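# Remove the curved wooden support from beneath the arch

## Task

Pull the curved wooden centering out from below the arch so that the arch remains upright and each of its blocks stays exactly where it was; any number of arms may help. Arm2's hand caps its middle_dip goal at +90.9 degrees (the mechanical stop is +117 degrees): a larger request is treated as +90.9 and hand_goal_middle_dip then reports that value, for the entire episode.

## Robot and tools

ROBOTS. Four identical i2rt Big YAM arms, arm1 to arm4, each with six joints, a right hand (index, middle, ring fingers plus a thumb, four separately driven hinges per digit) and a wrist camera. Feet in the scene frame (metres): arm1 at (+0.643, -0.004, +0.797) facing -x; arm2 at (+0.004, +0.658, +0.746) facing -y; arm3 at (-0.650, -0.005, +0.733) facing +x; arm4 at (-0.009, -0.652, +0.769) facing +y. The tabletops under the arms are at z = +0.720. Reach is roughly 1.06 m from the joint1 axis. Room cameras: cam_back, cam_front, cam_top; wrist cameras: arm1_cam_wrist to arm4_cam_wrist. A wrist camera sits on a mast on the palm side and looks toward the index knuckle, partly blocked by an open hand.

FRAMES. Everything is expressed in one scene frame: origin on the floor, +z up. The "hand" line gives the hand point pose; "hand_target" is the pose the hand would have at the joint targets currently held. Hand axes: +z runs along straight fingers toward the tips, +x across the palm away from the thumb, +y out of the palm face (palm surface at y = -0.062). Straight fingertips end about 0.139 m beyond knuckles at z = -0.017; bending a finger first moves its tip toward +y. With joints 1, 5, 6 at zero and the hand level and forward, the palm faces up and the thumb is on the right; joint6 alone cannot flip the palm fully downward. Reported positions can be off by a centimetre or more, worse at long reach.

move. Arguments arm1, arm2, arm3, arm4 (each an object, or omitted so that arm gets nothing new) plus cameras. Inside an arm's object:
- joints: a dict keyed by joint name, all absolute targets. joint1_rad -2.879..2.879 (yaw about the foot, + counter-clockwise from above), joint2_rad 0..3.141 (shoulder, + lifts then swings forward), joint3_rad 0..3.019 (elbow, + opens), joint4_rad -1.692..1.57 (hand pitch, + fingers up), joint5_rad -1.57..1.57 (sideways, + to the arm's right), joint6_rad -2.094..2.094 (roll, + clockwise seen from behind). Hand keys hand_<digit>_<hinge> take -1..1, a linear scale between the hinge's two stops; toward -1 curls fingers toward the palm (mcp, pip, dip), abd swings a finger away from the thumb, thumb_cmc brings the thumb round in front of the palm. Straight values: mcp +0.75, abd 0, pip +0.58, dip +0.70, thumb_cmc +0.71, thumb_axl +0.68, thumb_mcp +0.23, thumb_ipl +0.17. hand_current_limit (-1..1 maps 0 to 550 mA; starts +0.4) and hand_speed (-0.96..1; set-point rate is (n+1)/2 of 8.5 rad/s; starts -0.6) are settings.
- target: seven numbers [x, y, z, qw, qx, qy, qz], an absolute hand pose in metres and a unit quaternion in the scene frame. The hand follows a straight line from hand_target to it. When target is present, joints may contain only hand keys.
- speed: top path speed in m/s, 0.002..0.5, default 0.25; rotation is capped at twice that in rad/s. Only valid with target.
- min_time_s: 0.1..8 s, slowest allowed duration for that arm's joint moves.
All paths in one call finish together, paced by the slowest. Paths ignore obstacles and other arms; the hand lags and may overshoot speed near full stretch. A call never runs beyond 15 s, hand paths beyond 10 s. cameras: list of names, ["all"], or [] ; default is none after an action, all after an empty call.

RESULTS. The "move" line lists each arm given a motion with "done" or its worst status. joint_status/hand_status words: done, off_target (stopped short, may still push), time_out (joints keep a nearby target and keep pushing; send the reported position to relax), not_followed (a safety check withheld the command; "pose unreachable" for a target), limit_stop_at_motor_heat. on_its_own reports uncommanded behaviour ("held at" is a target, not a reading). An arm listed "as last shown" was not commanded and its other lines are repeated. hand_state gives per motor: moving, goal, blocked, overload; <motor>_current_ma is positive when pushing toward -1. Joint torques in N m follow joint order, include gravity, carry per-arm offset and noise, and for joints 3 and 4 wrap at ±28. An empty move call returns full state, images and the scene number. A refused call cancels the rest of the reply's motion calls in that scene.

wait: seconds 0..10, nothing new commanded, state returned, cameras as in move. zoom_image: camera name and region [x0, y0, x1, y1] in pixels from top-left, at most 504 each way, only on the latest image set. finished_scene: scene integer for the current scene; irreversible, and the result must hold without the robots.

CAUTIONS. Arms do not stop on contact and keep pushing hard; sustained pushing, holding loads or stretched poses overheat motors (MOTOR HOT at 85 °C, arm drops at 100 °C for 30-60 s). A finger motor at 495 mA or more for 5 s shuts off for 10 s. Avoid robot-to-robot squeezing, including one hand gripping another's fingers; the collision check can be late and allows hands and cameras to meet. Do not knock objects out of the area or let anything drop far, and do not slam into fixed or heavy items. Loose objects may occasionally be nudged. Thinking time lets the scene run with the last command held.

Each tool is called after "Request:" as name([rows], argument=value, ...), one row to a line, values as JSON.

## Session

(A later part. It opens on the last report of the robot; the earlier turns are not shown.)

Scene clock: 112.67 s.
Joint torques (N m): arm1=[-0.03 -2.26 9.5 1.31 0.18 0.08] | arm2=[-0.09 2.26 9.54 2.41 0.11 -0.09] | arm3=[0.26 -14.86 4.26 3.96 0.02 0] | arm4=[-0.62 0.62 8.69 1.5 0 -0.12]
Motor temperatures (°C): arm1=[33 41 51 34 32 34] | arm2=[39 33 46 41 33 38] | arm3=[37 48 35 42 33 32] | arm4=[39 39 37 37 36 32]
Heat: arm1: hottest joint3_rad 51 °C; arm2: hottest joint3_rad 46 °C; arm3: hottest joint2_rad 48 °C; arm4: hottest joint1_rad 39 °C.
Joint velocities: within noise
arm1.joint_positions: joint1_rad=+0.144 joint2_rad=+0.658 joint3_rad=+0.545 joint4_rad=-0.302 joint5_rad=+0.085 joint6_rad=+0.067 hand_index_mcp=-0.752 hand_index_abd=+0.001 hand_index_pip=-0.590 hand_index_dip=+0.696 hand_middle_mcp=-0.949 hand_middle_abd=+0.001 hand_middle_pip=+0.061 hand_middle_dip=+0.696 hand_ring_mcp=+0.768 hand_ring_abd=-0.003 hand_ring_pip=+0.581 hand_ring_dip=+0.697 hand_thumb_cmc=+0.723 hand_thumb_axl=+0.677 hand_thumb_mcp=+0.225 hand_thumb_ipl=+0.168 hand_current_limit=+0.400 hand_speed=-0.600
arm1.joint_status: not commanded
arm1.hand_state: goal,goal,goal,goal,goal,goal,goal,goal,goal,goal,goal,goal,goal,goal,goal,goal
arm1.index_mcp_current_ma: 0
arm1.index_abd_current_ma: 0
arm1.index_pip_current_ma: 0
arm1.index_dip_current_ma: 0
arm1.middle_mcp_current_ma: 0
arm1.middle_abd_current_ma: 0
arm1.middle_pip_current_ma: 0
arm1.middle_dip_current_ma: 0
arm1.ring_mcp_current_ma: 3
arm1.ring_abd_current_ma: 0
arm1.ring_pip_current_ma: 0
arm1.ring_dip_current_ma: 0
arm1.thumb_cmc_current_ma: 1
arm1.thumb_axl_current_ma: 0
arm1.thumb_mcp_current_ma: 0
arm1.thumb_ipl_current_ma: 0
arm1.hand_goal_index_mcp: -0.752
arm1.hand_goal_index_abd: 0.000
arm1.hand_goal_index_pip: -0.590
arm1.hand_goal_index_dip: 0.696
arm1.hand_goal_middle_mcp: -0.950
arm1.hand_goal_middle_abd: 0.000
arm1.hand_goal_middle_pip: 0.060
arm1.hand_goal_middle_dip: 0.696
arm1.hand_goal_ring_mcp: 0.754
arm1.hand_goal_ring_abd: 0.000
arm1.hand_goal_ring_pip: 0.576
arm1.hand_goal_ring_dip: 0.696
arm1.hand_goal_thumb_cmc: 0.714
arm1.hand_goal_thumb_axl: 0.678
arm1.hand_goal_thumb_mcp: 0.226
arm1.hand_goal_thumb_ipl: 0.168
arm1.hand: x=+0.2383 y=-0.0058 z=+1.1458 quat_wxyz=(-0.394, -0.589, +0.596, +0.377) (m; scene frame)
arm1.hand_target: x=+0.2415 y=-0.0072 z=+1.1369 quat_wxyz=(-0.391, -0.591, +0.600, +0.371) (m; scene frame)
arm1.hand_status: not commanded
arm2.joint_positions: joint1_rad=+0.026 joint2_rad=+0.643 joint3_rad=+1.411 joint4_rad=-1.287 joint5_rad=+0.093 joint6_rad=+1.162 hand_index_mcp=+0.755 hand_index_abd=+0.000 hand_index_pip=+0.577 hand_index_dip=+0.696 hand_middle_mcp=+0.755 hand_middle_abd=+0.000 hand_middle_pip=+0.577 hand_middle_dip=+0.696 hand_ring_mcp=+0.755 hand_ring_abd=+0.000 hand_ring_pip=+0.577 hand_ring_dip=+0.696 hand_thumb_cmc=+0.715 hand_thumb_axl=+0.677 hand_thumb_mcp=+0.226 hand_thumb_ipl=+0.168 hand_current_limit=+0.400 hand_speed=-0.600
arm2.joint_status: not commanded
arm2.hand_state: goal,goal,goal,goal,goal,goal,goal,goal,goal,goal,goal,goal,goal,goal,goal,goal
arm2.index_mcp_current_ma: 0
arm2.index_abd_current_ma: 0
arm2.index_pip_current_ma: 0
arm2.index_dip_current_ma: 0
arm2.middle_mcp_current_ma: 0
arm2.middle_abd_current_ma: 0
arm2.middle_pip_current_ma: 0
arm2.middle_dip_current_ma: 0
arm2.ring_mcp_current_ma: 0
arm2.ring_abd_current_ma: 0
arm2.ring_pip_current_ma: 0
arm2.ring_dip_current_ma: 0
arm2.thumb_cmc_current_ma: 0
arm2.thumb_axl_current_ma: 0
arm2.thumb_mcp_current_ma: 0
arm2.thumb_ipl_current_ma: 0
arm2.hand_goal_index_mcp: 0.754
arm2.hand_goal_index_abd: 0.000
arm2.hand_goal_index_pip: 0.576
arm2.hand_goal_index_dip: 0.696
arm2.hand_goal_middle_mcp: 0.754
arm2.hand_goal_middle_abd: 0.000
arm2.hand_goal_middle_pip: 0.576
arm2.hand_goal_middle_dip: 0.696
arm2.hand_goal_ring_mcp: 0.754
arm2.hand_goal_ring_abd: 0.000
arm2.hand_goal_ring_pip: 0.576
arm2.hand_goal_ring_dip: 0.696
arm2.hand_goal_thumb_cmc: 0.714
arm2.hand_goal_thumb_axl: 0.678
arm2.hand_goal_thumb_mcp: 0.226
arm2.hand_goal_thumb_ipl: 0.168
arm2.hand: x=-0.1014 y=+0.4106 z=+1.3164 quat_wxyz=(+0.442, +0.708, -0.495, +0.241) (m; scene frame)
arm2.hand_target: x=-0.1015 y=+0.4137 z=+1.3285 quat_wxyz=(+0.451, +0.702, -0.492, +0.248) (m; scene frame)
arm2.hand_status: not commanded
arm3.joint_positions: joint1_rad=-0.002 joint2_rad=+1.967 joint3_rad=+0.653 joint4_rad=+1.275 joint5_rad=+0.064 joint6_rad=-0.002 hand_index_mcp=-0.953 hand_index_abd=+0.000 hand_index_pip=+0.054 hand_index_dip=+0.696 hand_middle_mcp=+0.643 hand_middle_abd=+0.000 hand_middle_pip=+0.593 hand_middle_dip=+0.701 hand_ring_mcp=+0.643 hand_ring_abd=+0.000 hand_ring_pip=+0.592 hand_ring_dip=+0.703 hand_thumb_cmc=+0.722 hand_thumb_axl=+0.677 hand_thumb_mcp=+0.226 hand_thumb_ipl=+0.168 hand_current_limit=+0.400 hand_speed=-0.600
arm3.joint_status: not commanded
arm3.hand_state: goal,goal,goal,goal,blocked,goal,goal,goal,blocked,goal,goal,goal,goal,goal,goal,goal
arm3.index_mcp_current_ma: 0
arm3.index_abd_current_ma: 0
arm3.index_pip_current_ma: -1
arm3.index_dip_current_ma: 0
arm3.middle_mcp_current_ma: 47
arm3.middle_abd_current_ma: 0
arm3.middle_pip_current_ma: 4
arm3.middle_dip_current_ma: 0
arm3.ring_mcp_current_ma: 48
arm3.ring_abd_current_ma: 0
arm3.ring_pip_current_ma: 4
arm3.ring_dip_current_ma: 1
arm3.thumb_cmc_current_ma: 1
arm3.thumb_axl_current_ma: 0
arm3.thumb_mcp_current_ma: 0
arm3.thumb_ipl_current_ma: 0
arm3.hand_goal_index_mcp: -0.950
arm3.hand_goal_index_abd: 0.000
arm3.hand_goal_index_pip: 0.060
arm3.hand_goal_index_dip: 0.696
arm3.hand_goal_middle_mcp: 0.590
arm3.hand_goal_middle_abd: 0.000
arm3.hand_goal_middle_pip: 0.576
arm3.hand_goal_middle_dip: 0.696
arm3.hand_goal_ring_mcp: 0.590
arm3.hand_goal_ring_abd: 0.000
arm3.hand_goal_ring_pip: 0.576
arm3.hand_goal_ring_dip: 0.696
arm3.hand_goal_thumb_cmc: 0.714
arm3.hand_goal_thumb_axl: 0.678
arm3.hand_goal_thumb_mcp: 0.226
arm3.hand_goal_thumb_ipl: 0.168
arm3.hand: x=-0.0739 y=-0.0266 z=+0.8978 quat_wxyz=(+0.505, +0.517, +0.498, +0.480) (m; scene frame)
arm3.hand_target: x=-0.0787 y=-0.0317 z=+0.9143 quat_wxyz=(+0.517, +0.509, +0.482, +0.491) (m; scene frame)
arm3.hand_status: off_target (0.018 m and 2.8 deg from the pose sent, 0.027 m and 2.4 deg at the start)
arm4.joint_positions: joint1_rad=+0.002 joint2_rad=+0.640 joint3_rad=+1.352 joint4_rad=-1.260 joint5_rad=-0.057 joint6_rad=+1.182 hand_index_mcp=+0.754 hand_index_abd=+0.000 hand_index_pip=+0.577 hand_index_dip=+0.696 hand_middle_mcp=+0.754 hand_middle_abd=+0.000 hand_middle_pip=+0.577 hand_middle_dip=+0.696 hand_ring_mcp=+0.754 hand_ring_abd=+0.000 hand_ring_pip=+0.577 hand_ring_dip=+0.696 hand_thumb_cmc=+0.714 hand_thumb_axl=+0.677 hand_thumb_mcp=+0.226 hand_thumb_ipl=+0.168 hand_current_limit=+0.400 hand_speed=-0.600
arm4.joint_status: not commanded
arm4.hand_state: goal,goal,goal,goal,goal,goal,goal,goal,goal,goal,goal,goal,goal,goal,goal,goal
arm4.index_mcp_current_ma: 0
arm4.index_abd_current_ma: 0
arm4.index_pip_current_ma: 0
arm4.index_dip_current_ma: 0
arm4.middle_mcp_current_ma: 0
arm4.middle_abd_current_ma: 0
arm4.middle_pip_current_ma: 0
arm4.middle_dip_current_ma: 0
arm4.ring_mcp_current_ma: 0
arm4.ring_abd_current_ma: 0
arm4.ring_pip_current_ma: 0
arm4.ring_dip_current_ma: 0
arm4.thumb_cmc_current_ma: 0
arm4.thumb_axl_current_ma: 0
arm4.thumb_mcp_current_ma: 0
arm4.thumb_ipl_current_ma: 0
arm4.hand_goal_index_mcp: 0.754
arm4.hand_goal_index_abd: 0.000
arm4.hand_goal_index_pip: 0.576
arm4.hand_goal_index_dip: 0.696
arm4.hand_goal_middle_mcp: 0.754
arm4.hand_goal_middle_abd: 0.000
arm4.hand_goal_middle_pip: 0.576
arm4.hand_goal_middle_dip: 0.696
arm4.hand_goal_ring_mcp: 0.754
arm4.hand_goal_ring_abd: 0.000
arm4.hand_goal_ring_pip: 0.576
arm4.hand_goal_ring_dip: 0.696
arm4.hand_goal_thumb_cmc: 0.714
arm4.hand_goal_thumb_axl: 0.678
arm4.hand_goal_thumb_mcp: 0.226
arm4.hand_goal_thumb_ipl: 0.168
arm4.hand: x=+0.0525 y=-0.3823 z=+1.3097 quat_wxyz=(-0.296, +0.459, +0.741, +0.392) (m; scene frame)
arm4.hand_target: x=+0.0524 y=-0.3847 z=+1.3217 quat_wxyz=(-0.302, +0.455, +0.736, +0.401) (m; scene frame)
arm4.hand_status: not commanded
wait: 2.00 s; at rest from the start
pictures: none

Request:
move(arm3={"target": [-0.0787, -0.0317, 0.8925, 0.5125, 0.5125, 0.4872, 0.4872], "speed": 0.04, "joints": {"hand_middle_mcp": 0.754, "hand_ring_mcp": 0.754}}, cameras=["cam_front"])

Request:
zoom_image(camera="cam_front", region=[260, 200, 480, 350])

Request:
move(arm3={"target": [-0.0415, -0.0335, 0.8925, 0.5125, 0.5125, 0.4872, 0.4872], "speed": 0.04}, cameras=["arm3_cam_wrist","cam_front","cam_top"])

Request:
zoom_image(camera="cam_front", region=[260, 200, 480, 350])

Request:
zoom_image(camera="cam_top", region=[180, 180, 450, 400])

Scene clock: 114.63 s.
Joint torques (N m): arm1=[-0.56 -2.49 9.52 1.35 0.18 0.06] | arm2=[-0.09 2.32 9.52 2.43 0.11 -0.09] | arm3=[0.21 -11.87 3.96 3.17 -0.02 0] | arm4=[-0.56 0.62 8.72 1.47 0.01 -0.12]
Motor temperatures (°C): arm1=[33 41 51 34 32 34] | arm2=[39 33 46 41 33 38] | arm3=[37 48 35 42 33 32] | arm4=[39 39 37 37 36 32]
Heat: arm1: hottest joint3_rad 51 °C; arm2: hottest joint3_rad 46 °C; arm3: hottest joint2_rad 48 °C; arm4: hottest joint1_rad 39 °C.
move: arm3 done
Joint velocities: within noise
arm1, arm2, arm4: as last shown
arm3.joint_positions: joint1_rad=-0.002 joint2_rad=+1.989 joint3_rad=+0.653 joint4_rad=+1.328 joint5_rad=+0.064 joint6_rad=-0.002 hand_index_mcp=-0.953 hand_index_abd=+0.000 hand_index_pip=+0.054 hand_index_dip=+0.696 hand_middle_mcp=+0.762 hand_middle_abd=+0.000 hand_middle_pip=+0.585 hand_middle_dip=+0.699 hand_ring_mcp=+0.761 hand_ring_abd=+0.000 hand_ring_pip=+0.583 hand_ring_dip=+0.700 hand_thumb_cmc=+0.722 hand_thumb_axl=+0.677 hand_thumb_mcp=+0.226 hand_thumb_ipl=+0.168 hand_current_limit=+0.400 hand_speed=-0.600
arm3.joint_status: all done
arm3.hand_state: goal,goal,goal,goal,goal,goal,goal,goal,goal,goal,goal,goal,goal,goal,goal,goal
arm3.index_mcp_current_ma: 0
arm3.index_abd_current_ma: 0
arm3.index_pip_current_ma: -1
arm3.index_dip_current_ma: 0
arm3.middle_mcp_current_ma: 1
arm3.middle_abd_current_ma: 0
arm3.middle_pip_current_ma: 1
arm3.middle_dip_current_ma: 0
arm3.ring_mcp_current_ma: 1
arm3.ring_abd_current_ma: 0
arm3.ring_pip_current_ma: 1
arm3.ring_dip_current_ma: 0
arm3.thumb_cmc_current_ma: 1
arm3.thumb_axl_current_ma: 0
arm3.thumb_mcp_current_ma: 0
arm3.thumb_ipl_current_ma: 0
arm3.hand_goal_index_mcp: -0.950
arm3.hand_goal_index_abd: 0.000
arm3.hand_goal_index_pip: 0.060
arm3.hand_goal_index_dip: 0.696
arm3.hand_goal_middle_mcp: 0.754
arm3.hand_goal_middle_abd: 0.000
arm3.hand_goal_middle_pip: 0.576
arm3.hand_goal_middle_dip: 0.696
arm3.hand_goal_ring_mcp: 0.754
arm3.hand_goal_ring_abd: 0.000
arm3.hand_goal_ring_pip: 0.576
arm3.hand_goal_ring_dip: 0.696
arm3.hand_goal_thumb_cmc: 0.714
arm3.hand_goal_thumb_axl: 0.678
arm3.hand_goal_thumb_mcp: 0.226
arm3.hand_goal_thumb_ipl: 0.168
arm3.hand: x=-0.0774 y=-0.0267 z=+0.8986 quat_wxyz=(+0.512, +0.509, +0.490, +0.488) (m; scene frame)
arm3.hand_target: x=-0.0788 y=-0.0317 z=+0.8925 quat_wxyz=(+0.512, +0.513, +0.487, +0.487) (m; scene frame)
arm3.hand_status: done (0.008 m and 0.5 deg from the pose sent, 0.009 m and 1.8 deg at the start)
pictures: cam_front
Images, in order (width x height): cam_front 672x504.

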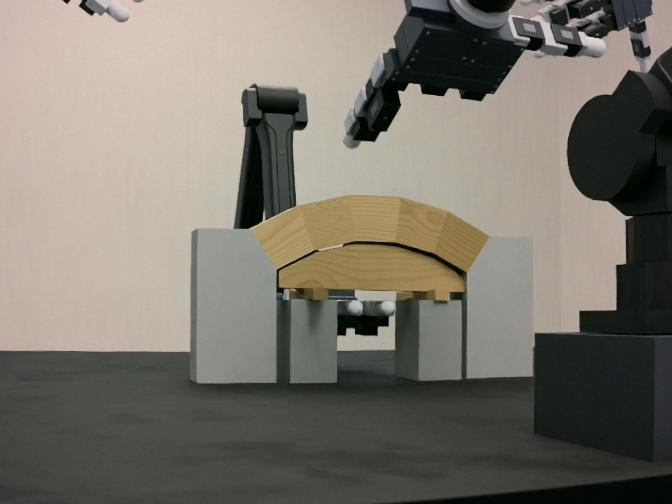

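Scaled by 2.291 from the camera's 672x504 image, which has a finer 960x720 frame.

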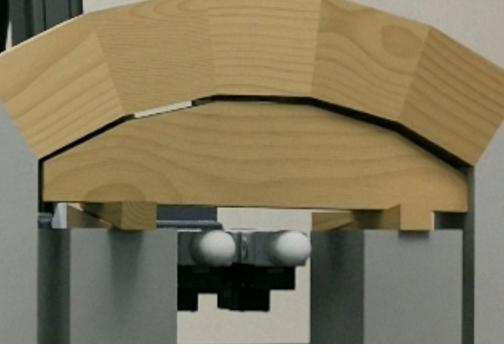

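Scene clock: 116.10 s.
Joint torques (N m): arm1=[-0.21 -2.73 9.55 1.42 0.17 0.06] | arm2=[-0.09 2.32 9.52 2.41 0.11 -0.09] | arm3=[-0.32 -12.51 6.74 1.99 -0.07 -0.01] | arm4=[-0.5 0.67 8.69 1.5 0.01 -0.12]
Motor temperatures (°C): arm1=[33 41 51 33 32 34] | arm2=[39 33 47 41 33 38] | arm3=[37 48 35 42 33 32] | arm4=[39 39 37 37 36 32]
Heat: arm1: hottest joint3_rad 51 °C; arm2: hottest joint3_rad 47 °C; arm3: hottest joint2_rad 48 °C; arm4: hottest joint1_rad 39 °C.
move: arm3 off_target
Joint velocities: within noise
arm1, arm2, arm4: as last shown
arm3.joint_positions: joint1_rad=-0.002 joint2_rad=+2.018 joint3_rad=+0.730 joint4_rad=+1.284 joint5_rad=+0.061 joint6_rad=-0.002 hand_index_mcp=-0.953 hand_index_abd=+0.000 hand_index_pip=+0.054 hand_index_dip=+0.696 hand_middle_mcp=+0.762 hand_middle_abd=+0.000 hand_middle_pip=+0.585 hand_middle_dip=+0.699 hand_ring_mcp=+0.761 hand_ring_abd=+0.000 hand_ring_pip=+0.583 hand_ring_dip=+0.700 hand_thumb_cmc=+0.722 hand_thumb_axl=+0.677 hand_thumb_mcp=+0.226 hand_thumb_ipl=+0.168 hand_current_limit=+0.400 hand_speed=-0.600
arm3.joint_status: not commanded
arm3.hand_state: goal,goal,goal,goal,goal,goal,goal,goal,goal,goal,goal,goal,goal,goal,goal,goal
arm3.index_mcp_current_ma: 0
arm3.index_abd_current_ma: 0
arm3.index_pip_current_ma: -1
arm3.index_dip_current_ma: 0
arm3.middle_mcp_current_ma: 1
arm3.middle_abd_current_ma: 0
arm3.middle_pip_current_ma: 1
arm3.middle_dip_current_ma: 0
arm3.ring_mcp_current_ma: 1
arm3.ring_abd_current_ma: 0
arm3.ring_pip_current_ma: 1
arm3.ring_dip_current_ma: 0
arm3.thumb_cmc_current_ma: 1
arm3.thumb_axl_current_ma: 0
arm3.thumb_mcp_current_ma: 0
arm3.thumb_ipl_current_ma: 0
arm3.hand_goal_index_mcp: -0.950
arm3.hand_goal_index_abd: 0.000
arm3.hand_goal_index_pip: 0.060
arm3.hand_goal_index_dip: 0.696
arm3.hand_goal_middle_mcp: 0.754
arm3.hand_goal_middle_abd: 0.000
arm3.hand_goal_middle_pip: 0.576
arm3.hand_goal_middle_dip: 0.696
arm3.hand_goal_ring_mcp: 0.754
arm3.hand_goal_ring_abd: 0.000
arm3.hand_goal_ring_pip: 0.576
arm3.hand_goal_ring_dip: 0.696
arm3.hand_goal_thumb_cmc: 0.714
arm3.hand_goal_thumb_axl: 0.678
arm3.hand_goal_thumb_mcp: 0.226
arm3.hand_goal_thumb_ipl: 0.168
arm3.hand: x=-0.0507 y=-0.0256 z=+0.8982 quat_wxyz=(+0.512, +0.508, +0.490, +0.490) (m; scene frame)
arm3.hand_target: x=-0.0421 y=-0.0335 z=+0.8926 quat_wxyz=(+0.513, +0.512, +0.487, +0.487) (m; scene frame)
arm3.hand_status: off_target (0.013 m and 0.7 deg from the pose sent, 0.037 m and 0.5 deg at the start)
pictures: arm3_cam_wrist, cam_front, cam_top
Images, in order (width x height): arm3_cam_wrist 672x504, cam_front 672x504, cam_top 672x504.

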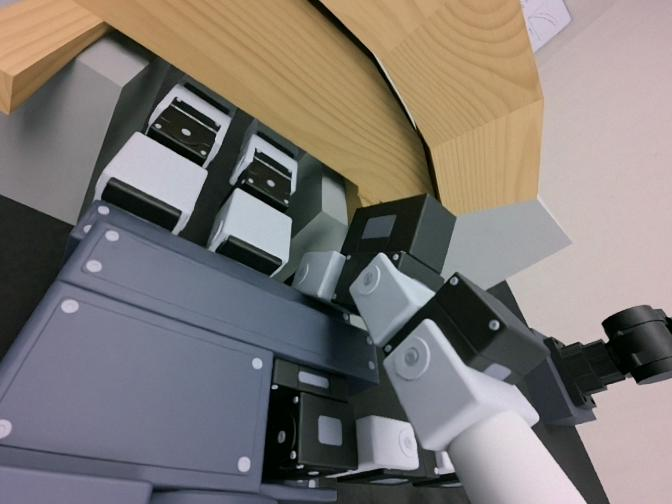

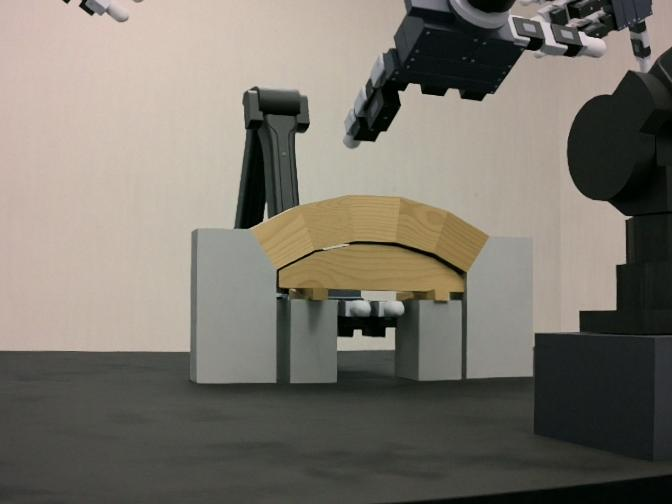

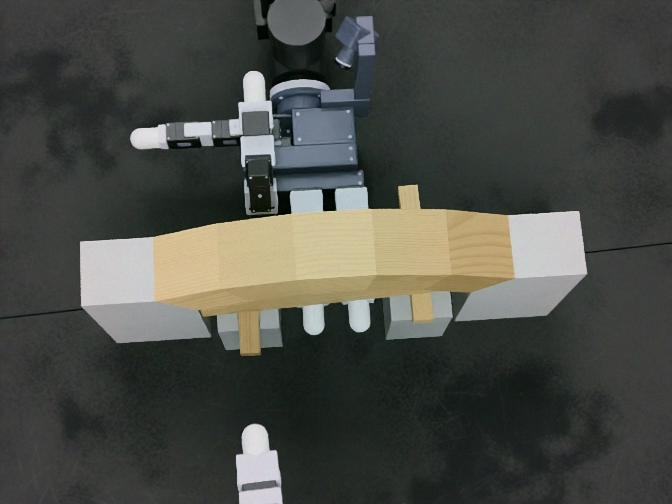

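Scaled by 2.291 from the camera's 672x504 image, which has a finer 960x720 frame.

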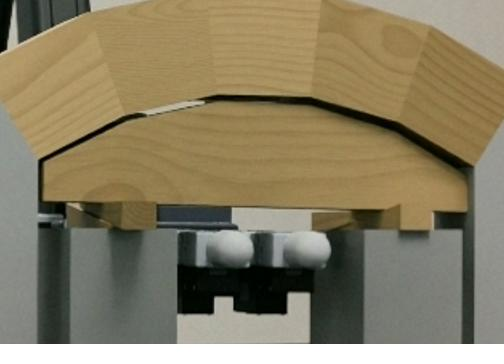

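Scaled by 1.867 from the camera's 672x504 image, which has a finer 960x720 frame.

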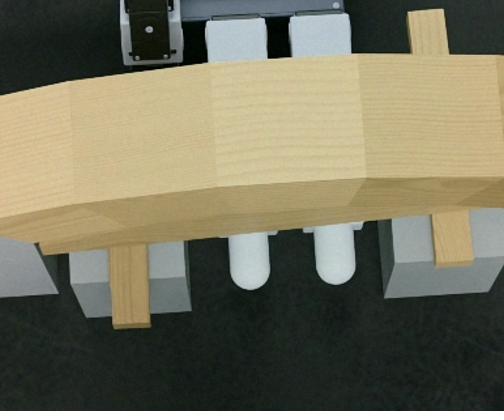

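Request:
move(arm3={"target": [-0.0470, -0.0335, 0.9180, 0.5171, 0.5086, 0.4822, 0.4912], "speed": 0.025, "joints": {"hand_middle_mcp": 0.68, "hand_ring_mcp": 0.68}}, cameras=["arm3_cam_wrist","cam_front"])

Request:
zoom_image(camera="cam_front", region=[260, 200, 480, 350])

Request:
zoom_image(camera="arm3_cam_wrist", region=[0, 0, 480, 300])

Scene clock: 117.80 s.
Joint torques (N m): arm1=[-0.21 -2.67 9.57 1.44 0.19 0.06] | arm2=[-0.09 2.32 9.52 2.41 0.11 -0.1] | arm3=[0.62 -15.27 5.48 2.56 -0.03 -0.04] | arm4=[-0.56 0.56 8.7 1.48 0 -0.11]
Motor temperatures (°C): arm1=[33 41 51 33 32 34] | arm2=[39 33 47 41 33 38] | arm3=[37 48 35 42 33 32] | arm4=[39 39 37 37 36 32]
Heat: arm1: hottest joint3_rad 51 °C; arm2: hottest joint3_rad 47 °C; arm3: hottest joint2_rad 48 °C; arm4: hottest joint1_rad 39 °C.
move: arm3 off_target
Joint velocities: within noise
arm1, arm2, arm4: as last shown
arm3.joint_positions: joint1_rad=-0.002 joint2_rad=+1.988 joint3_rad=+0.730 joint4_rad=+1.242 joint5_rad=+0.061 joint6_rad=-0.002 hand_index_mcp=-0.953 hand_index_abd=+0.000 hand_index_pip=+0.054 hand_index_dip=+0.696 hand_middle_mcp=+0.702 hand_middle_abd=+0.000 hand_middle_pip=+0.584 hand_middle_dip=+0.699 hand_ring_mcp=+0.702 hand_ring_abd=+0.000 hand_ring_pip=+0.584 hand_ring_dip=+0.700 hand_thumb_cmc=+0.722 hand_thumb_axl=+0.677 hand_thumb_mcp=+0.226 hand_thumb_ipl=+0.168 hand_current_limit=+0.400 hand_speed=-0.600
arm3.joint_status: hand_middle_mcp off_target (ended at +0.702, target +0.680); hand_ring_mcp off_target (ended at +0.702, target +0.680)
arm3.hand_state: goal,goal,goal,goal,blocked,goal,goal,goal,blocked,goal,goal,goal,goal,goal,goal,goal
arm3.index_mcp_current_ma: 0
arm3.index_abd_current_ma: 0
arm3.index_pip_current_ma: -1
arm3.index_dip_current_ma: 0
arm3.middle_mcp_current_ma: 9
arm3.middle_abd_current_ma: 0
arm3.middle_pip_current_ma: 1
arm3.middle_dip_current_ma: 0
arm3.ring_mcp_current_ma: 9
arm3.ring_abd_current_ma: 0
arm3.ring_pip_current_ma: 1
arm3.ring_dip_current_ma: 0
arm3.thumb_cmc_current_ma: 1
arm3.thumb_axl_current_ma: 0
arm3.thumb_mcp_current_ma: 0
arm3.thumb_ipl_current_ma: 0
arm3.hand_goal_index_mcp: -0.950
arm3.hand_goal_index_abd: 0.000
arm3.hand_goal_index_pip: 0.060
arm3.hand_goal_index_dip: 0.696
arm3.hand_goal_middle_mcp: 0.680
arm3.hand_goal_middle_abd: 0.000
arm3.hand_goal_middle_pip: 0.576
arm3.hand_goal_middle_dip: 0.696
arm3.hand_goal_ring_mcp: 0.680
arm3.hand_goal_ring_abd: 0.000
arm3.hand_goal_ring_pip: 0.576
arm3.hand_goal_ring_dip: 0.696
arm3.hand_goal_thumb_cmc: 0.714
arm3.hand_goal_thumb_axl: 0.678
arm3.hand_goal_thumb_mcp: 0.226
arm3.hand_goal_thumb_ipl: 0.168
arm3.hand: x=-0.0484 y=-0.0256 z=+0.9054 quat_wxyz=(+0.509, +0.510, +0.493, +0.487) (m; scene frame)
arm3.hand_target: x=-0.0472 y=-0.0334 z=+0.9180 quat_wxyz=(+0.517, +0.509, +0.482, +0.491) (m; scene frame)
arm3.hand_status: off_target (0.015 m and 1.6 deg from the pose sent, 0.022 m and 1.1 deg at the start)
pictures: arm3_cam_wrist, cam_front
Images, in order (width x height): arm3_cam_wrist 672x504, cam_front 672x504.

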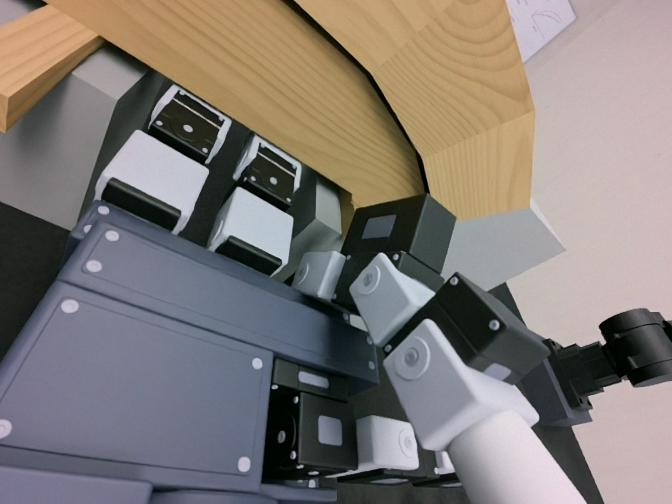

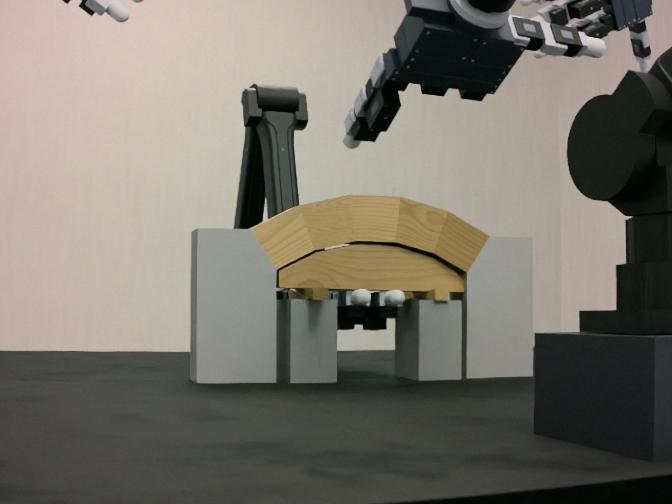

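Scaled by 2.291 from the camera's 672x504 image, which has a finer 960x720 frame.

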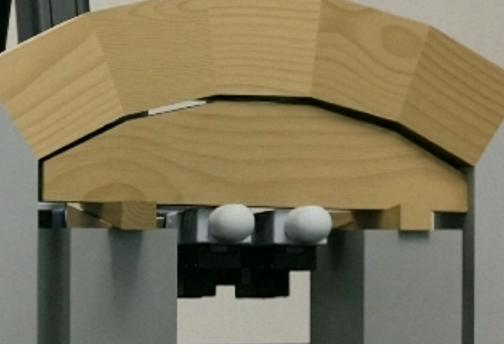

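Scaled by 1.050 from the camera's 672x504 image, which has a finer 960x720 frame.

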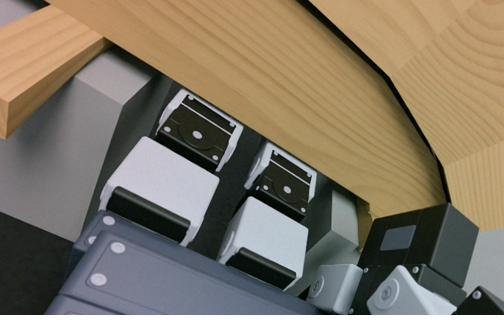

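Request:
move(arm3={"target": [-0.0470, -0.0335, 0.9270, 0.5171, 0.5086, 0.4822, 0.4912], "speed": 0.05}, cameras=["cam_front"])

Request:
zoom_image(camera="cam_front", region=[260, 200, 480, 350])

Scene clock: 118.97 s.
Joint torques (N m): arm1=[0.26 -2.84 9.51 1.47 0.18 0.06] | arm2=[-0.09 2.32 9.51 2.41 0.11 -0.1] | arm3=[0.73 -16.56 5.5 2.52 0.04 -0.02] | arm4=[-0.56 0.67 8.69 1.48 0 -0.11]
Motor temperatures (°C): arm1=[33 41 51 33 32 34] | arm2=[39 33 47 41 33 38] | arm3=[37 48 35 42 33 32] | arm4=[39 39 37 37 36 32]
Heat: arm1: hottest joint3_rad 51 °C; arm2: hottest joint3_rad 47 °C; arm3: hottest joint2_rad 48 °C; arm4: hottest joint1_rad 39 °C.
move: arm3 off_target
Joint velocities: within noise
arm1, arm2, arm4: as last shown
arm3.joint_positions: joint1_rad=-0.002 joint2_rad=+1.969 joint3_rad=+0.730 joint4_rad=+1.209 joint5_rad=+0.061 joint6_rad=-0.002 hand_index_mcp=-0.953 hand_index_abd=+0.000 hand_index_pip=+0.054 hand_index_dip=+0.696 hand_middle_mcp=+0.707 hand_middle_abd=+0.000 hand_middle_pip=+0.587 hand_middle_dip=+0.699 hand_ring_mcp=+0.707 hand_ring_abd=+0.000 hand_ring_pip=+0.586 hand_ring_dip=+0.700 hand_thumb_cmc=+0.722 hand_thumb_axl=+0.677 hand_thumb_mcp=+0.226 hand_thumb_ipl=+0.168 hand_current_limit=+0.400 hand_speed=-0.600
arm3.joint_status: not commanded
arm3.hand_state: goal,goal,goal,goal,blocked,goal,goal,goal,blocked,goal,goal,goal,goal,goal,goal,goal
arm3.index_mcp_current_ma: 0
arm3.index_abd_current_ma: 0
arm3.index_pip_current_ma: -1
arm3.index_dip_current_ma: 0
arm3.middle_mcp_current_ma: 12
arm3.middle_abd_current_ma: 0
arm3.middle_pip_current_ma: 2
arm3.middle_dip_current_ma: 0
arm3.ring_mcp_current_ma: 13
arm3.ring_abd_current_ma: 0
arm3.ring_pip_current_ma: 2
arm3.ring_dip_current_ma: 0
arm3.thumb_cmc_current_ma: 1
arm3.thumb_axl_current_ma: 0
arm3.thumb_mcp_current_ma: 0
arm3.thumb_ipl_current_ma: 0
arm3.hand_goal_index_mcp: -0.950
arm3.hand_goal_index_abd: 0.000
arm3.hand_goal_index_pip: 0.060
arm3.hand_goal_index_dip: 0.696
arm3.hand_goal_middle_mcp: 0.680
arm3.hand_goal_middle_abd: 0.000
arm3.hand_goal_middle_pip: 0.576
arm3.hand_goal_middle_dip: 0.696
arm3.hand_goal_ring_mcp: 0.680
arm3.hand_goal_ring_abd: 0.000
arm3.hand_goal_ring_pip: 0.576
arm3.hand_goal_ring_dip: 0.696
arm3.hand_goal_thumb_cmc: 0.714
arm3.hand_goal_thumb_axl: 0.678
arm3.hand_goal_thumb_mcp: 0.226
arm3.hand_goal_thumb_ipl: 0.168
arm3.hand: x=-0.0465 y=-0.0255 z=+0.9082 quat_wxyz=(+0.506, +0.514, +0.496, +0.484) (m; scene frame)
arm3.hand_target: x=-0.0472 y=-0.0333 z=+0.9268 quat_wxyz=(+0.517, +0.509, +0.482, +0.491) (m; scene frame)
arm3.hand_status: off_target (0.020 m and 2.3 deg from the pose sent, 0.023 m and 1.6 deg at the start)
pictures: cam_front
Images, in order (width x height): cam_front 672x504.

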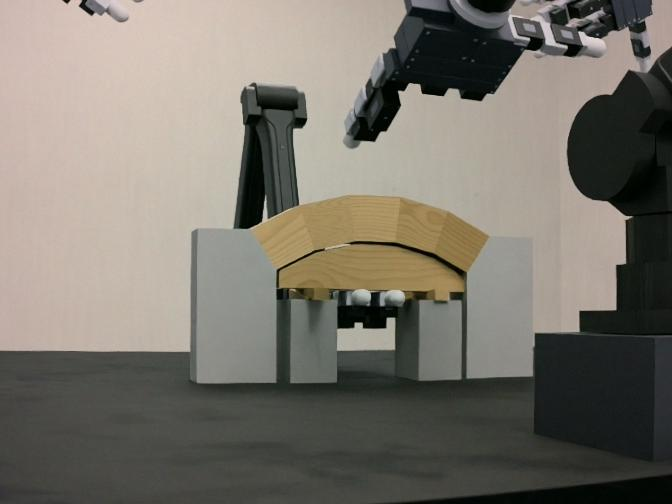

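Scaled by 2.291 from the camera's 672x504 image, which has a finer 960x720 frame.

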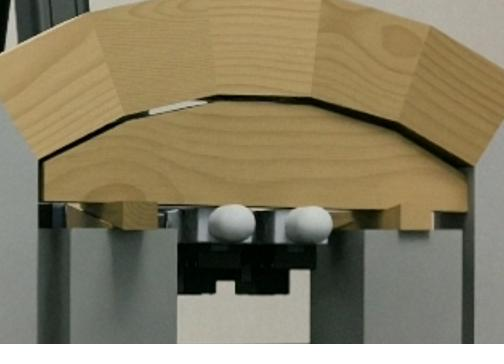

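Request:
move(arm3={"joints": {"joint2_rad": 1.915, "joint4_rad": 1.225}, "min_time_s": 1}, cameras=["cam_front"])

Request:
zoom_image(camera="cam_front", region=[260, 200, 480, 350])

Scene clock: 120.47 s.
Joint torques (N m): arm1=[0.03 -2.43 9.52 1.43 0.2 0.08] | arm2=[-0.09 2.32 9.52 2.41 0.11 -0.09] | arm3=[0.38 -16.85 6 3.36 0.04 0.01] | arm4=[-0.56 0.67 8.7 1.51 0 -0.11]
Motor temperatures (°C): arm1=[33 41 51 33 32 34] | arm2=[39 33 47 41 33 38] | arm3=[37 48 35 42 33 32] | arm4=[38 39 37 37 36 32]
Heat: arm1: hottest joint3_rad 51 °C; arm2: hottest joint3_rad 47 °C; arm3: hottest joint2_rad 48 °C; arm4: hottest joint2_rad 39 °C.
move: arm3 done
Joint velocities: within noise
arm1, arm2, arm4: as last shown
arm3.joint_positions: joint1_rad=-0.002 joint2_rad=+1.957 joint3_rad=+0.724 joint4_rad=+1.204 joint5_rad=+0.061 joint6_rad=-0.002 hand_index_mcp=-0.953 hand_index_abd=+0.000 hand_index_pip=+0.054 hand_index_dip=+0.696 hand_middle_mcp=+0.719 hand_middle_abd=+0.000 hand_middle_pip=+0.595 hand_middle_dip=+0.700 hand_ring_mcp=+0.721 hand_ring_abd=+0.000 hand_ring_pip=+0.590 hand_ring_dip=+0.700 hand_thumb_cmc=+0.722 hand_thumb_axl=+0.677 hand_thumb_mcp=+0.226 hand_thumb_ipl=+0.168 hand_current_limit=+0.400 hand_speed=-0.600
arm3.joint_status: all done
arm3.hand_state: goal,goal,goal,goal,blocked,goal,goal,goal,blocked,goal,goal,goal,goal,goal,goal,goal
arm3.index_mcp_current_ma: 0
arm3.index_abd_current_ma: 0
arm3.index_pip_current_ma: -1
arm3.index_dip_current_ma: 0
arm3.middle_mcp_current_ma: 26
arm3.middle_abd_current_ma: 0
arm3.middle_pip_current_ma: 6
arm3.middle_dip_current_ma: 0
arm3.ring_mcp_current_ma: 29
arm3.ring_abd_current_ma: 0
arm3.ring_pip_current_ma: 3
arm3.ring_dip_current_ma: 0
arm3.thumb_cmc_current_ma: 1
arm3.thumb_axl_current_ma: 0
arm3.thumb_mcp_current_ma: 0
arm3.thumb_ipl_current_ma: 0
arm3.hand_goal_index_mcp: -0.950
arm3.hand_goal_index_abd: 0.000
arm3.hand_goal_index_pip: 0.060
arm3.hand_goal_index_dip: 0.696
arm3.hand_goal_middle_mcp: 0.680
arm3.hand_goal_middle_abd: 0.000
arm3.hand_goal_middle_pip: 0.576
arm3.hand_goal_middle_dip: 0.696
arm3.hand_goal_ring_mcp: 0.680
arm3.hand_goal_ring_abd: 0.000
arm3.hand_goal_ring_pip: 0.576
arm3.hand_goal_ring_dip: 0.696
arm3.hand_goal_thumb_cmc: 0.714
arm3.hand_goal_thumb_axl: 0.678
arm3.hand_goal_thumb_mcp: 0.226
arm3.hand_goal_thumb_ipl: 0.168
arm3.hand: x=-0.0483 y=-0.0255 z=+0.9118 quat_wxyz=(+0.506, +0.513, +0.496, +0.484) (m; scene frame)
arm3.hand_target: x=-0.0501 y=-0.0333 z=+0.9456 quat_wxyz=(+0.526, +0.499, +0.472, +0.501) (m; scene frame)
arm3.hand_status: not commanded
pictures: cam_front
Images, in order (width x height): cam_front 672x504.

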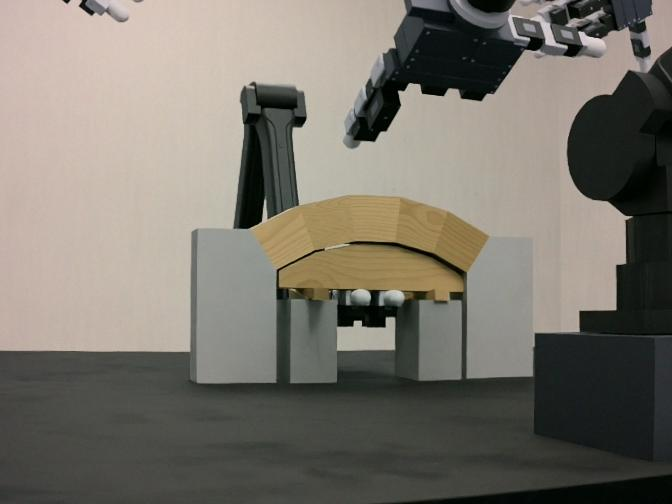

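Scaled by 2.291 from the camera's 672x504 image, which has a finer 960x720 frame.

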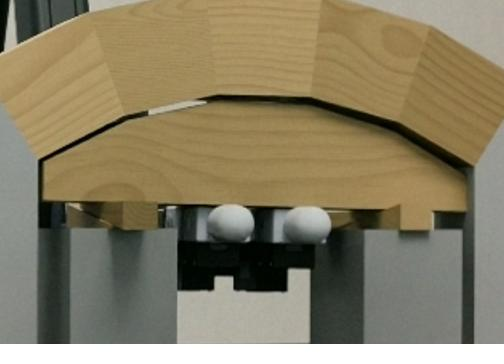

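Request:
move(arm3={"joints": {"joint2_rad": 1.908, "joint4_rad": 1.24, "hand_middle_mcp": 0.65, "hand_ring_mcp": 0.65}, "min_time_s": 1}, cameras=["cam_front", "arm3_cam_wrist"])

Request:
zoom_image(camera="cam_front", region=[260, 200, 480, 350])

Request:
zoom_image(camera="arm3_cam_wrist", region=[0, 0, 480, 300])

Scene clock: 122.10 s.
Joint torques (N m): arm1=[0.03 -2.49 9.59 1.36 0.17 0.07] | arm2=[-0.09 2.26 9.54 2.4 0.11 -0.09] | arm3=[0.97 -17.49 6.13 3.96 0 -0.03] | arm4=[-0.56 0.62 8.69 1.5 0 -0.11]
Motor temperatures (°C): arm1=[33 41 51 33 32 34] | arm2=[39 33 47 41 33 38] | arm3=[37 48 35 42 33 32] | arm4=[38 39 37 37 36 32]
Heat: arm1: hottest joint3_rad 51 °C; arm2: hottest joint3_rad 47 °C; arm3: hottest joint2_rad 48 °C; arm4: hottest joint2_rad 39 °C.
move: arm3 off_target
Joint velocities: within noise
arm1, arm2, arm4: as last shown
arm3.joint_positions: joint1_rad=-0.002 joint2_rad=+1.954 joint3_rad=+0.721 joint4_rad=+1.204 joint5_rad=+0.061 joint6_rad=-0.003 hand_index_mcp=-0.953 hand_index_abd=+0.000 hand_index_pip=+0.054 hand_index_dip=+0.696 hand_middle_mcp=+0.719 hand_middle_abd=+0.000 hand_middle_pip=+0.595 hand_middle_dip=+0.700 hand_ring_mcp=+0.721 hand_ring_abd=+0.000 hand_ring_pip=+0.590 hand_ring_dip=+0.700 hand_thumb_cmc=+0.722 hand_thumb_axl=+0.677 hand_thumb_mcp=+0.226 hand_thumb_ipl=+0.168 hand_current_limit=+0.400 hand_speed=-0.600
arm3.joint_status: hand_middle_mcp off_target (ended at +0.719, target +0.650); hand_ring_mcp off_target (ended at +0.721, target +0.650); the others done
arm3.hand_state: goal,goal,goal,goal,blocked,goal,goal,goal,blocked,goal,goal,goal,goal,goal,goal,goal
arm3.index_mcp_current_ma: 0
arm3.index_abd_current_ma: 0
arm3.index_pip_current_ma: -1
arm3.index_dip_current_ma: 0
arm3.middle_mcp_current_ma: 81
arm3.middle_abd_current_ma: 0
arm3.middle_pip_current_ma: 6
arm3.middle_dip_current_ma: 0
arm3.ring_mcp_current_ma: 85
arm3.ring_abd_current_ma: 0
arm3.ring_pip_current_ma: 3
arm3.ring_dip_current_ma: 0
arm3.thumb_cmc_current_ma: 1
arm3.thumb_axl_current_ma: 0
arm3.thumb_mcp_current_ma: 0
arm3.thumb_ipl_current_ma: 0
arm3.hand_goal_index_mcp: -0.950
arm3.hand_goal_index_abd: 0.000
arm3.hand_goal_index_pip: 0.060
arm3.hand_goal_index_dip: 0.696
arm3.hand_goal_middle_mcp: 0.650
arm3.hand_goal_middle_abd: 0.000
arm3.hand_goal_middle_pip: 0.576
arm3.hand_goal_middle_dip: 0.696
arm3.hand_goal_ring_mcp: 0.650
arm3.hand_goal_ring_abd: 0.000
arm3.hand_goal_ring_pip: 0.576
arm3.hand_goal_ring_dip: 0.696
arm3.hand_goal_thumb_cmc: 0.714
arm3.hand_goal_thumb_axl: 0.678
arm3.hand_goal_thumb_mcp: 0.226
arm3.hand_goal_thumb_ipl: 0.168
arm3.hand: x=-0.0494 y=-0.0255 z=+0.9121 quat_wxyz=(+0.506, +0.513, +0.497, +0.483) (m; scene frame)
arm3.hand_target: x=-0.0522 y=-0.0333 z=+0.9530 quat_wxyz=(+0.531, +0.494, +0.467, +0.506) (m; scene frame)
arm3.hand_status: not commanded
pictures: arm3_cam_wrist, cam_front
Images, in order (width x height): arm3_cam_wrist 672x504, cam_front 672x504.

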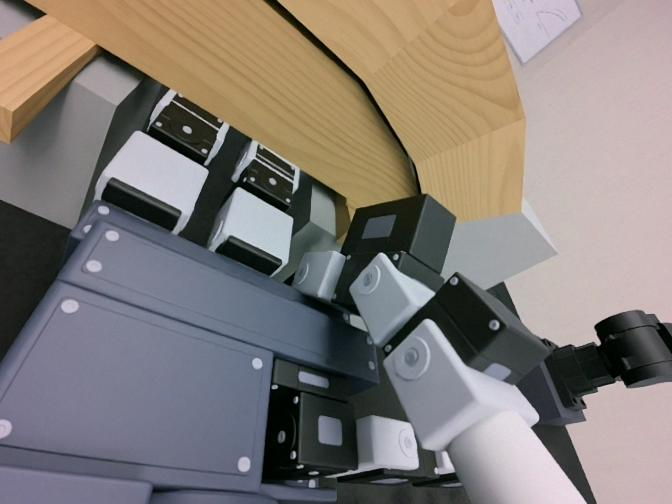

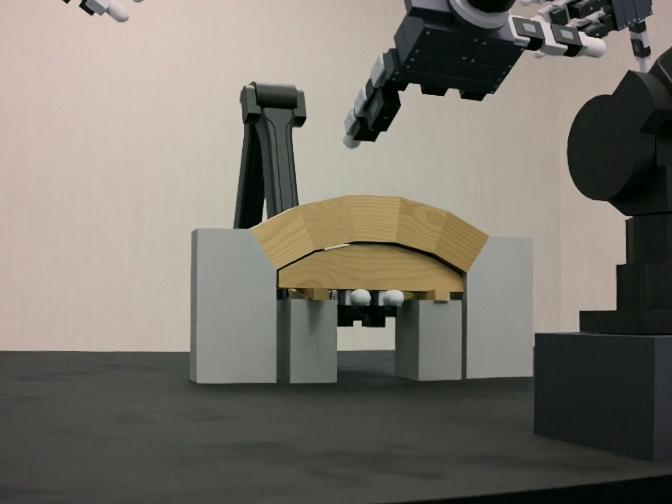

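Scaled by 2.291 from the camera's 672x504 image, which has a finer 960x720 frame.

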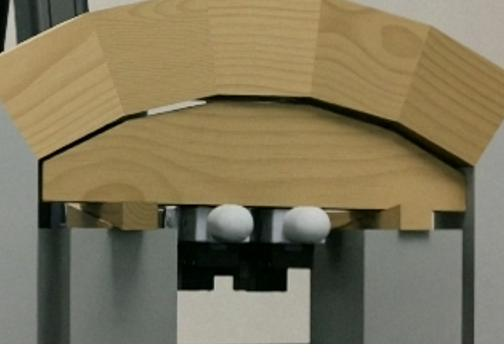

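Scaled by 1.050 from the camera's 672x504 image, which has a finer 960x720 frame.

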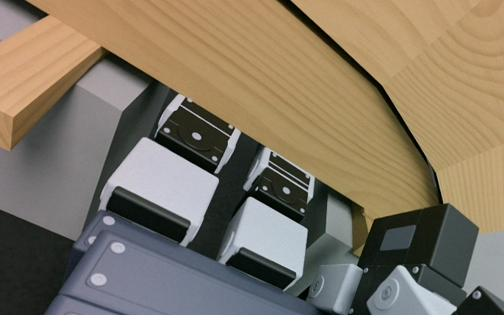

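Request:
move(arm3={"joints": {"hand_middle_mcp": 0.62, "hand_ring_mcp": 0.62}}, cameras=["cam_front", "arm3_cam_wrist"])

Request:
zoom_image(camera="cam_front", region=[260, 200, 480, 350])

Scene clock: 122.67 s.
Joint torques (N m): arm1=[-0.09 -2.61 9.57 1.4 0.19 0.1] | arm2=[-0.03 2.26 9.52 2.43 0.11 -0.09] | arm3=[0.91 -17.2 6.35 4.08 -0.02 -0.02] | arm4=[-0.5 0.62 8.69 1.47 0 -0.12]
Motor temperatures (°C): arm1=[33 41 51 33 32 34] | arm2=[39 33 47 41 33 38] | arm3=[37 48 35 42 33 32] | arm4=[38 39 37 37 36 32]
Heat: arm1: hottest joint3_rad 51 °C; arm2: hottest joint3_rad 47 °C; arm3: hottest joint2_rad 48 °C; arm4: hottest joint2_rad 39 °C.
move: arm3 off_target
Joint velocities: within noise
arm1, arm2, arm4: as last shown
arm3.joint_positions: joint1_rad=-0.002 joint2_rad=+1.954 joint3_rad=+0.721 joint4_rad=+1.204 joint5_rad=+0.061 joint6_rad=-0.003 hand_index_mcp=-0.953 hand_index_abd=+0.000 hand_index_pip=+0.054 hand_index_dip=+0.696 hand_middle_mcp=+0.714 hand_middle_abd=+0.000 hand_middle_pip=+0.595 hand_middle_dip=+0.700 hand_ring_mcp=+0.714 hand_ring_abd=+0.000 hand_ring_pip=+0.590 hand_ring_dip=+0.700 hand_thumb_cmc=+0.722 hand_thumb_axl=+0.677 hand_thumb_mcp=+0.226 hand_thumb_ipl=+0.168 hand_current_limit=+0.400 hand_speed=-0.600
arm3.joint_status: hand_middle_mcp off_target (ended at +0.714, target +0.620); hand_ring_mcp off_target (ended at +0.714, target +0.620)
arm3.hand_state: goal,goal,goal,goal,blocked,goal,goal,goal,blocked,goal,goal,goal,goal,goal,goal,goal
arm3.index_mcp_current_ma: 0
arm3.index_abd_current_ma: 0
arm3.index_pip_current_ma: -1
arm3.index_dip_current_ma: 0
arm3.middle_mcp_current_ma: 147
arm3.middle_abd_current_ma: 0
arm3.middle_pip_current_ma: 6
arm3.middle_dip_current_ma: 0
arm3.ring_mcp_current_ma: 150
arm3.ring_abd_current_ma: 0
arm3.ring_pip_current_ma: 3
arm3.ring_dip_current_ma: 0
arm3.thumb_cmc_current_ma: 1
arm3.thumb_axl_current_ma: 0
arm3.thumb_mcp_current_ma: 0
arm3.thumb_ipl_current_ma: 0
arm3.hand_goal_index_mcp: -0.950
arm3.hand_goal_index_abd: 0.000
arm3.hand_goal_index_pip: 0.060
arm3.hand_goal_index_dip: 0.696
arm3.hand_goal_middle_mcp: 0.620
arm3.hand_goal_middle_abd: 0.000
arm3.hand_goal_middle_pip: 0.576
arm3.hand_goal_middle_dip: 0.696
arm3.hand_goal_ring_mcp: 0.620
arm3.hand_goal_ring_abd: 0.000
arm3.hand_goal_ring_pip: 0.576
arm3.hand_goal_ring_dip: 0.696
arm3.hand_goal_thumb_cmc: 0.714
arm3.hand_goal_thumb_axl: 0.678
arm3.hand_goal_thumb_mcp: 0.226
arm3.hand_goal_thumb_ipl: 0.168
arm3.hand: x=-0.0494 y=-0.0255 z=+0.9121 quat_wxyz=(+0.506, +0.513, +0.497, +0.483) (m; scene frame)
arm3.hand_target: x=-0.0522 y=-0.0333 z=+0.9530 quat_wxyz=(+0.531, +0.494, +0.467, +0.506) (m; scene frame)
arm3.hand_status: not commanded
pictures: arm3_cam_wrist, cam_front
Images, in order (width x height): arm3_cam_wrist 672x504, cam_front 672x504.

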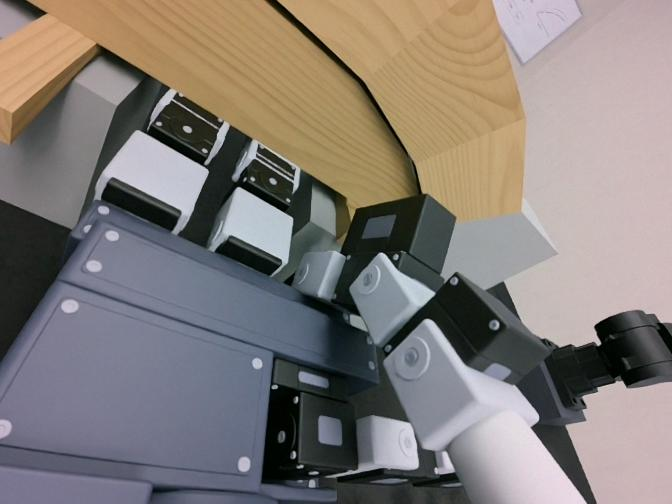

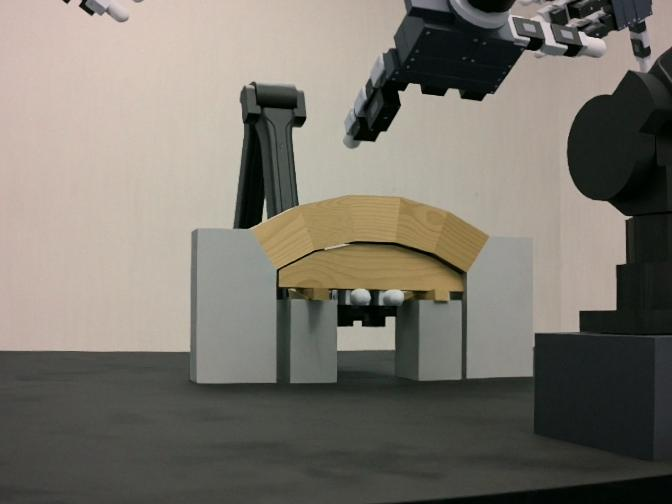

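Scaled by 2.291 from the camera's 672x504 image, which has a finer 960x720 frame.

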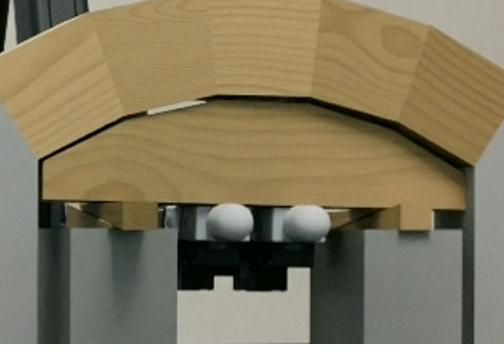

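Request:
zoom_image(camera="cam_front", region=[270, 235, 380, 310])

Request:
zoom_image(camera="cam_front", region=[370, 235, 480, 310])

Request:
zoom_image(camera="arm3_cam_wrist", region=[240, 0, 480, 230])

Scaled by 4.582 from the camera's 672x504 image, which has a finer 960x720 frame.

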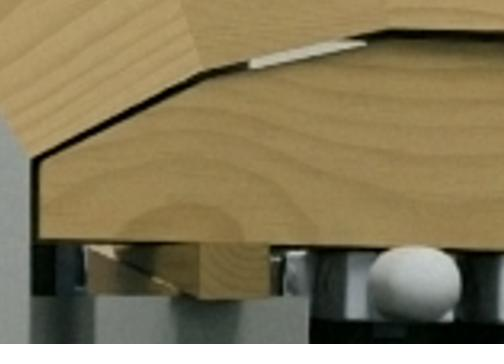

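Scaled by 4.582 from the camera's 672x504 image, which has a finer 960x720 frame.

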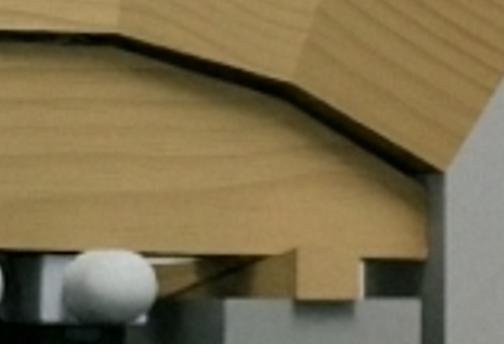

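Scaled by 2.100 from the camera's 672x504 image, which has a finer 960x720 frame.

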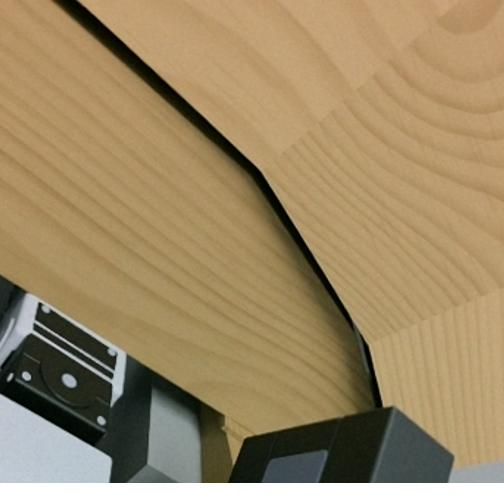

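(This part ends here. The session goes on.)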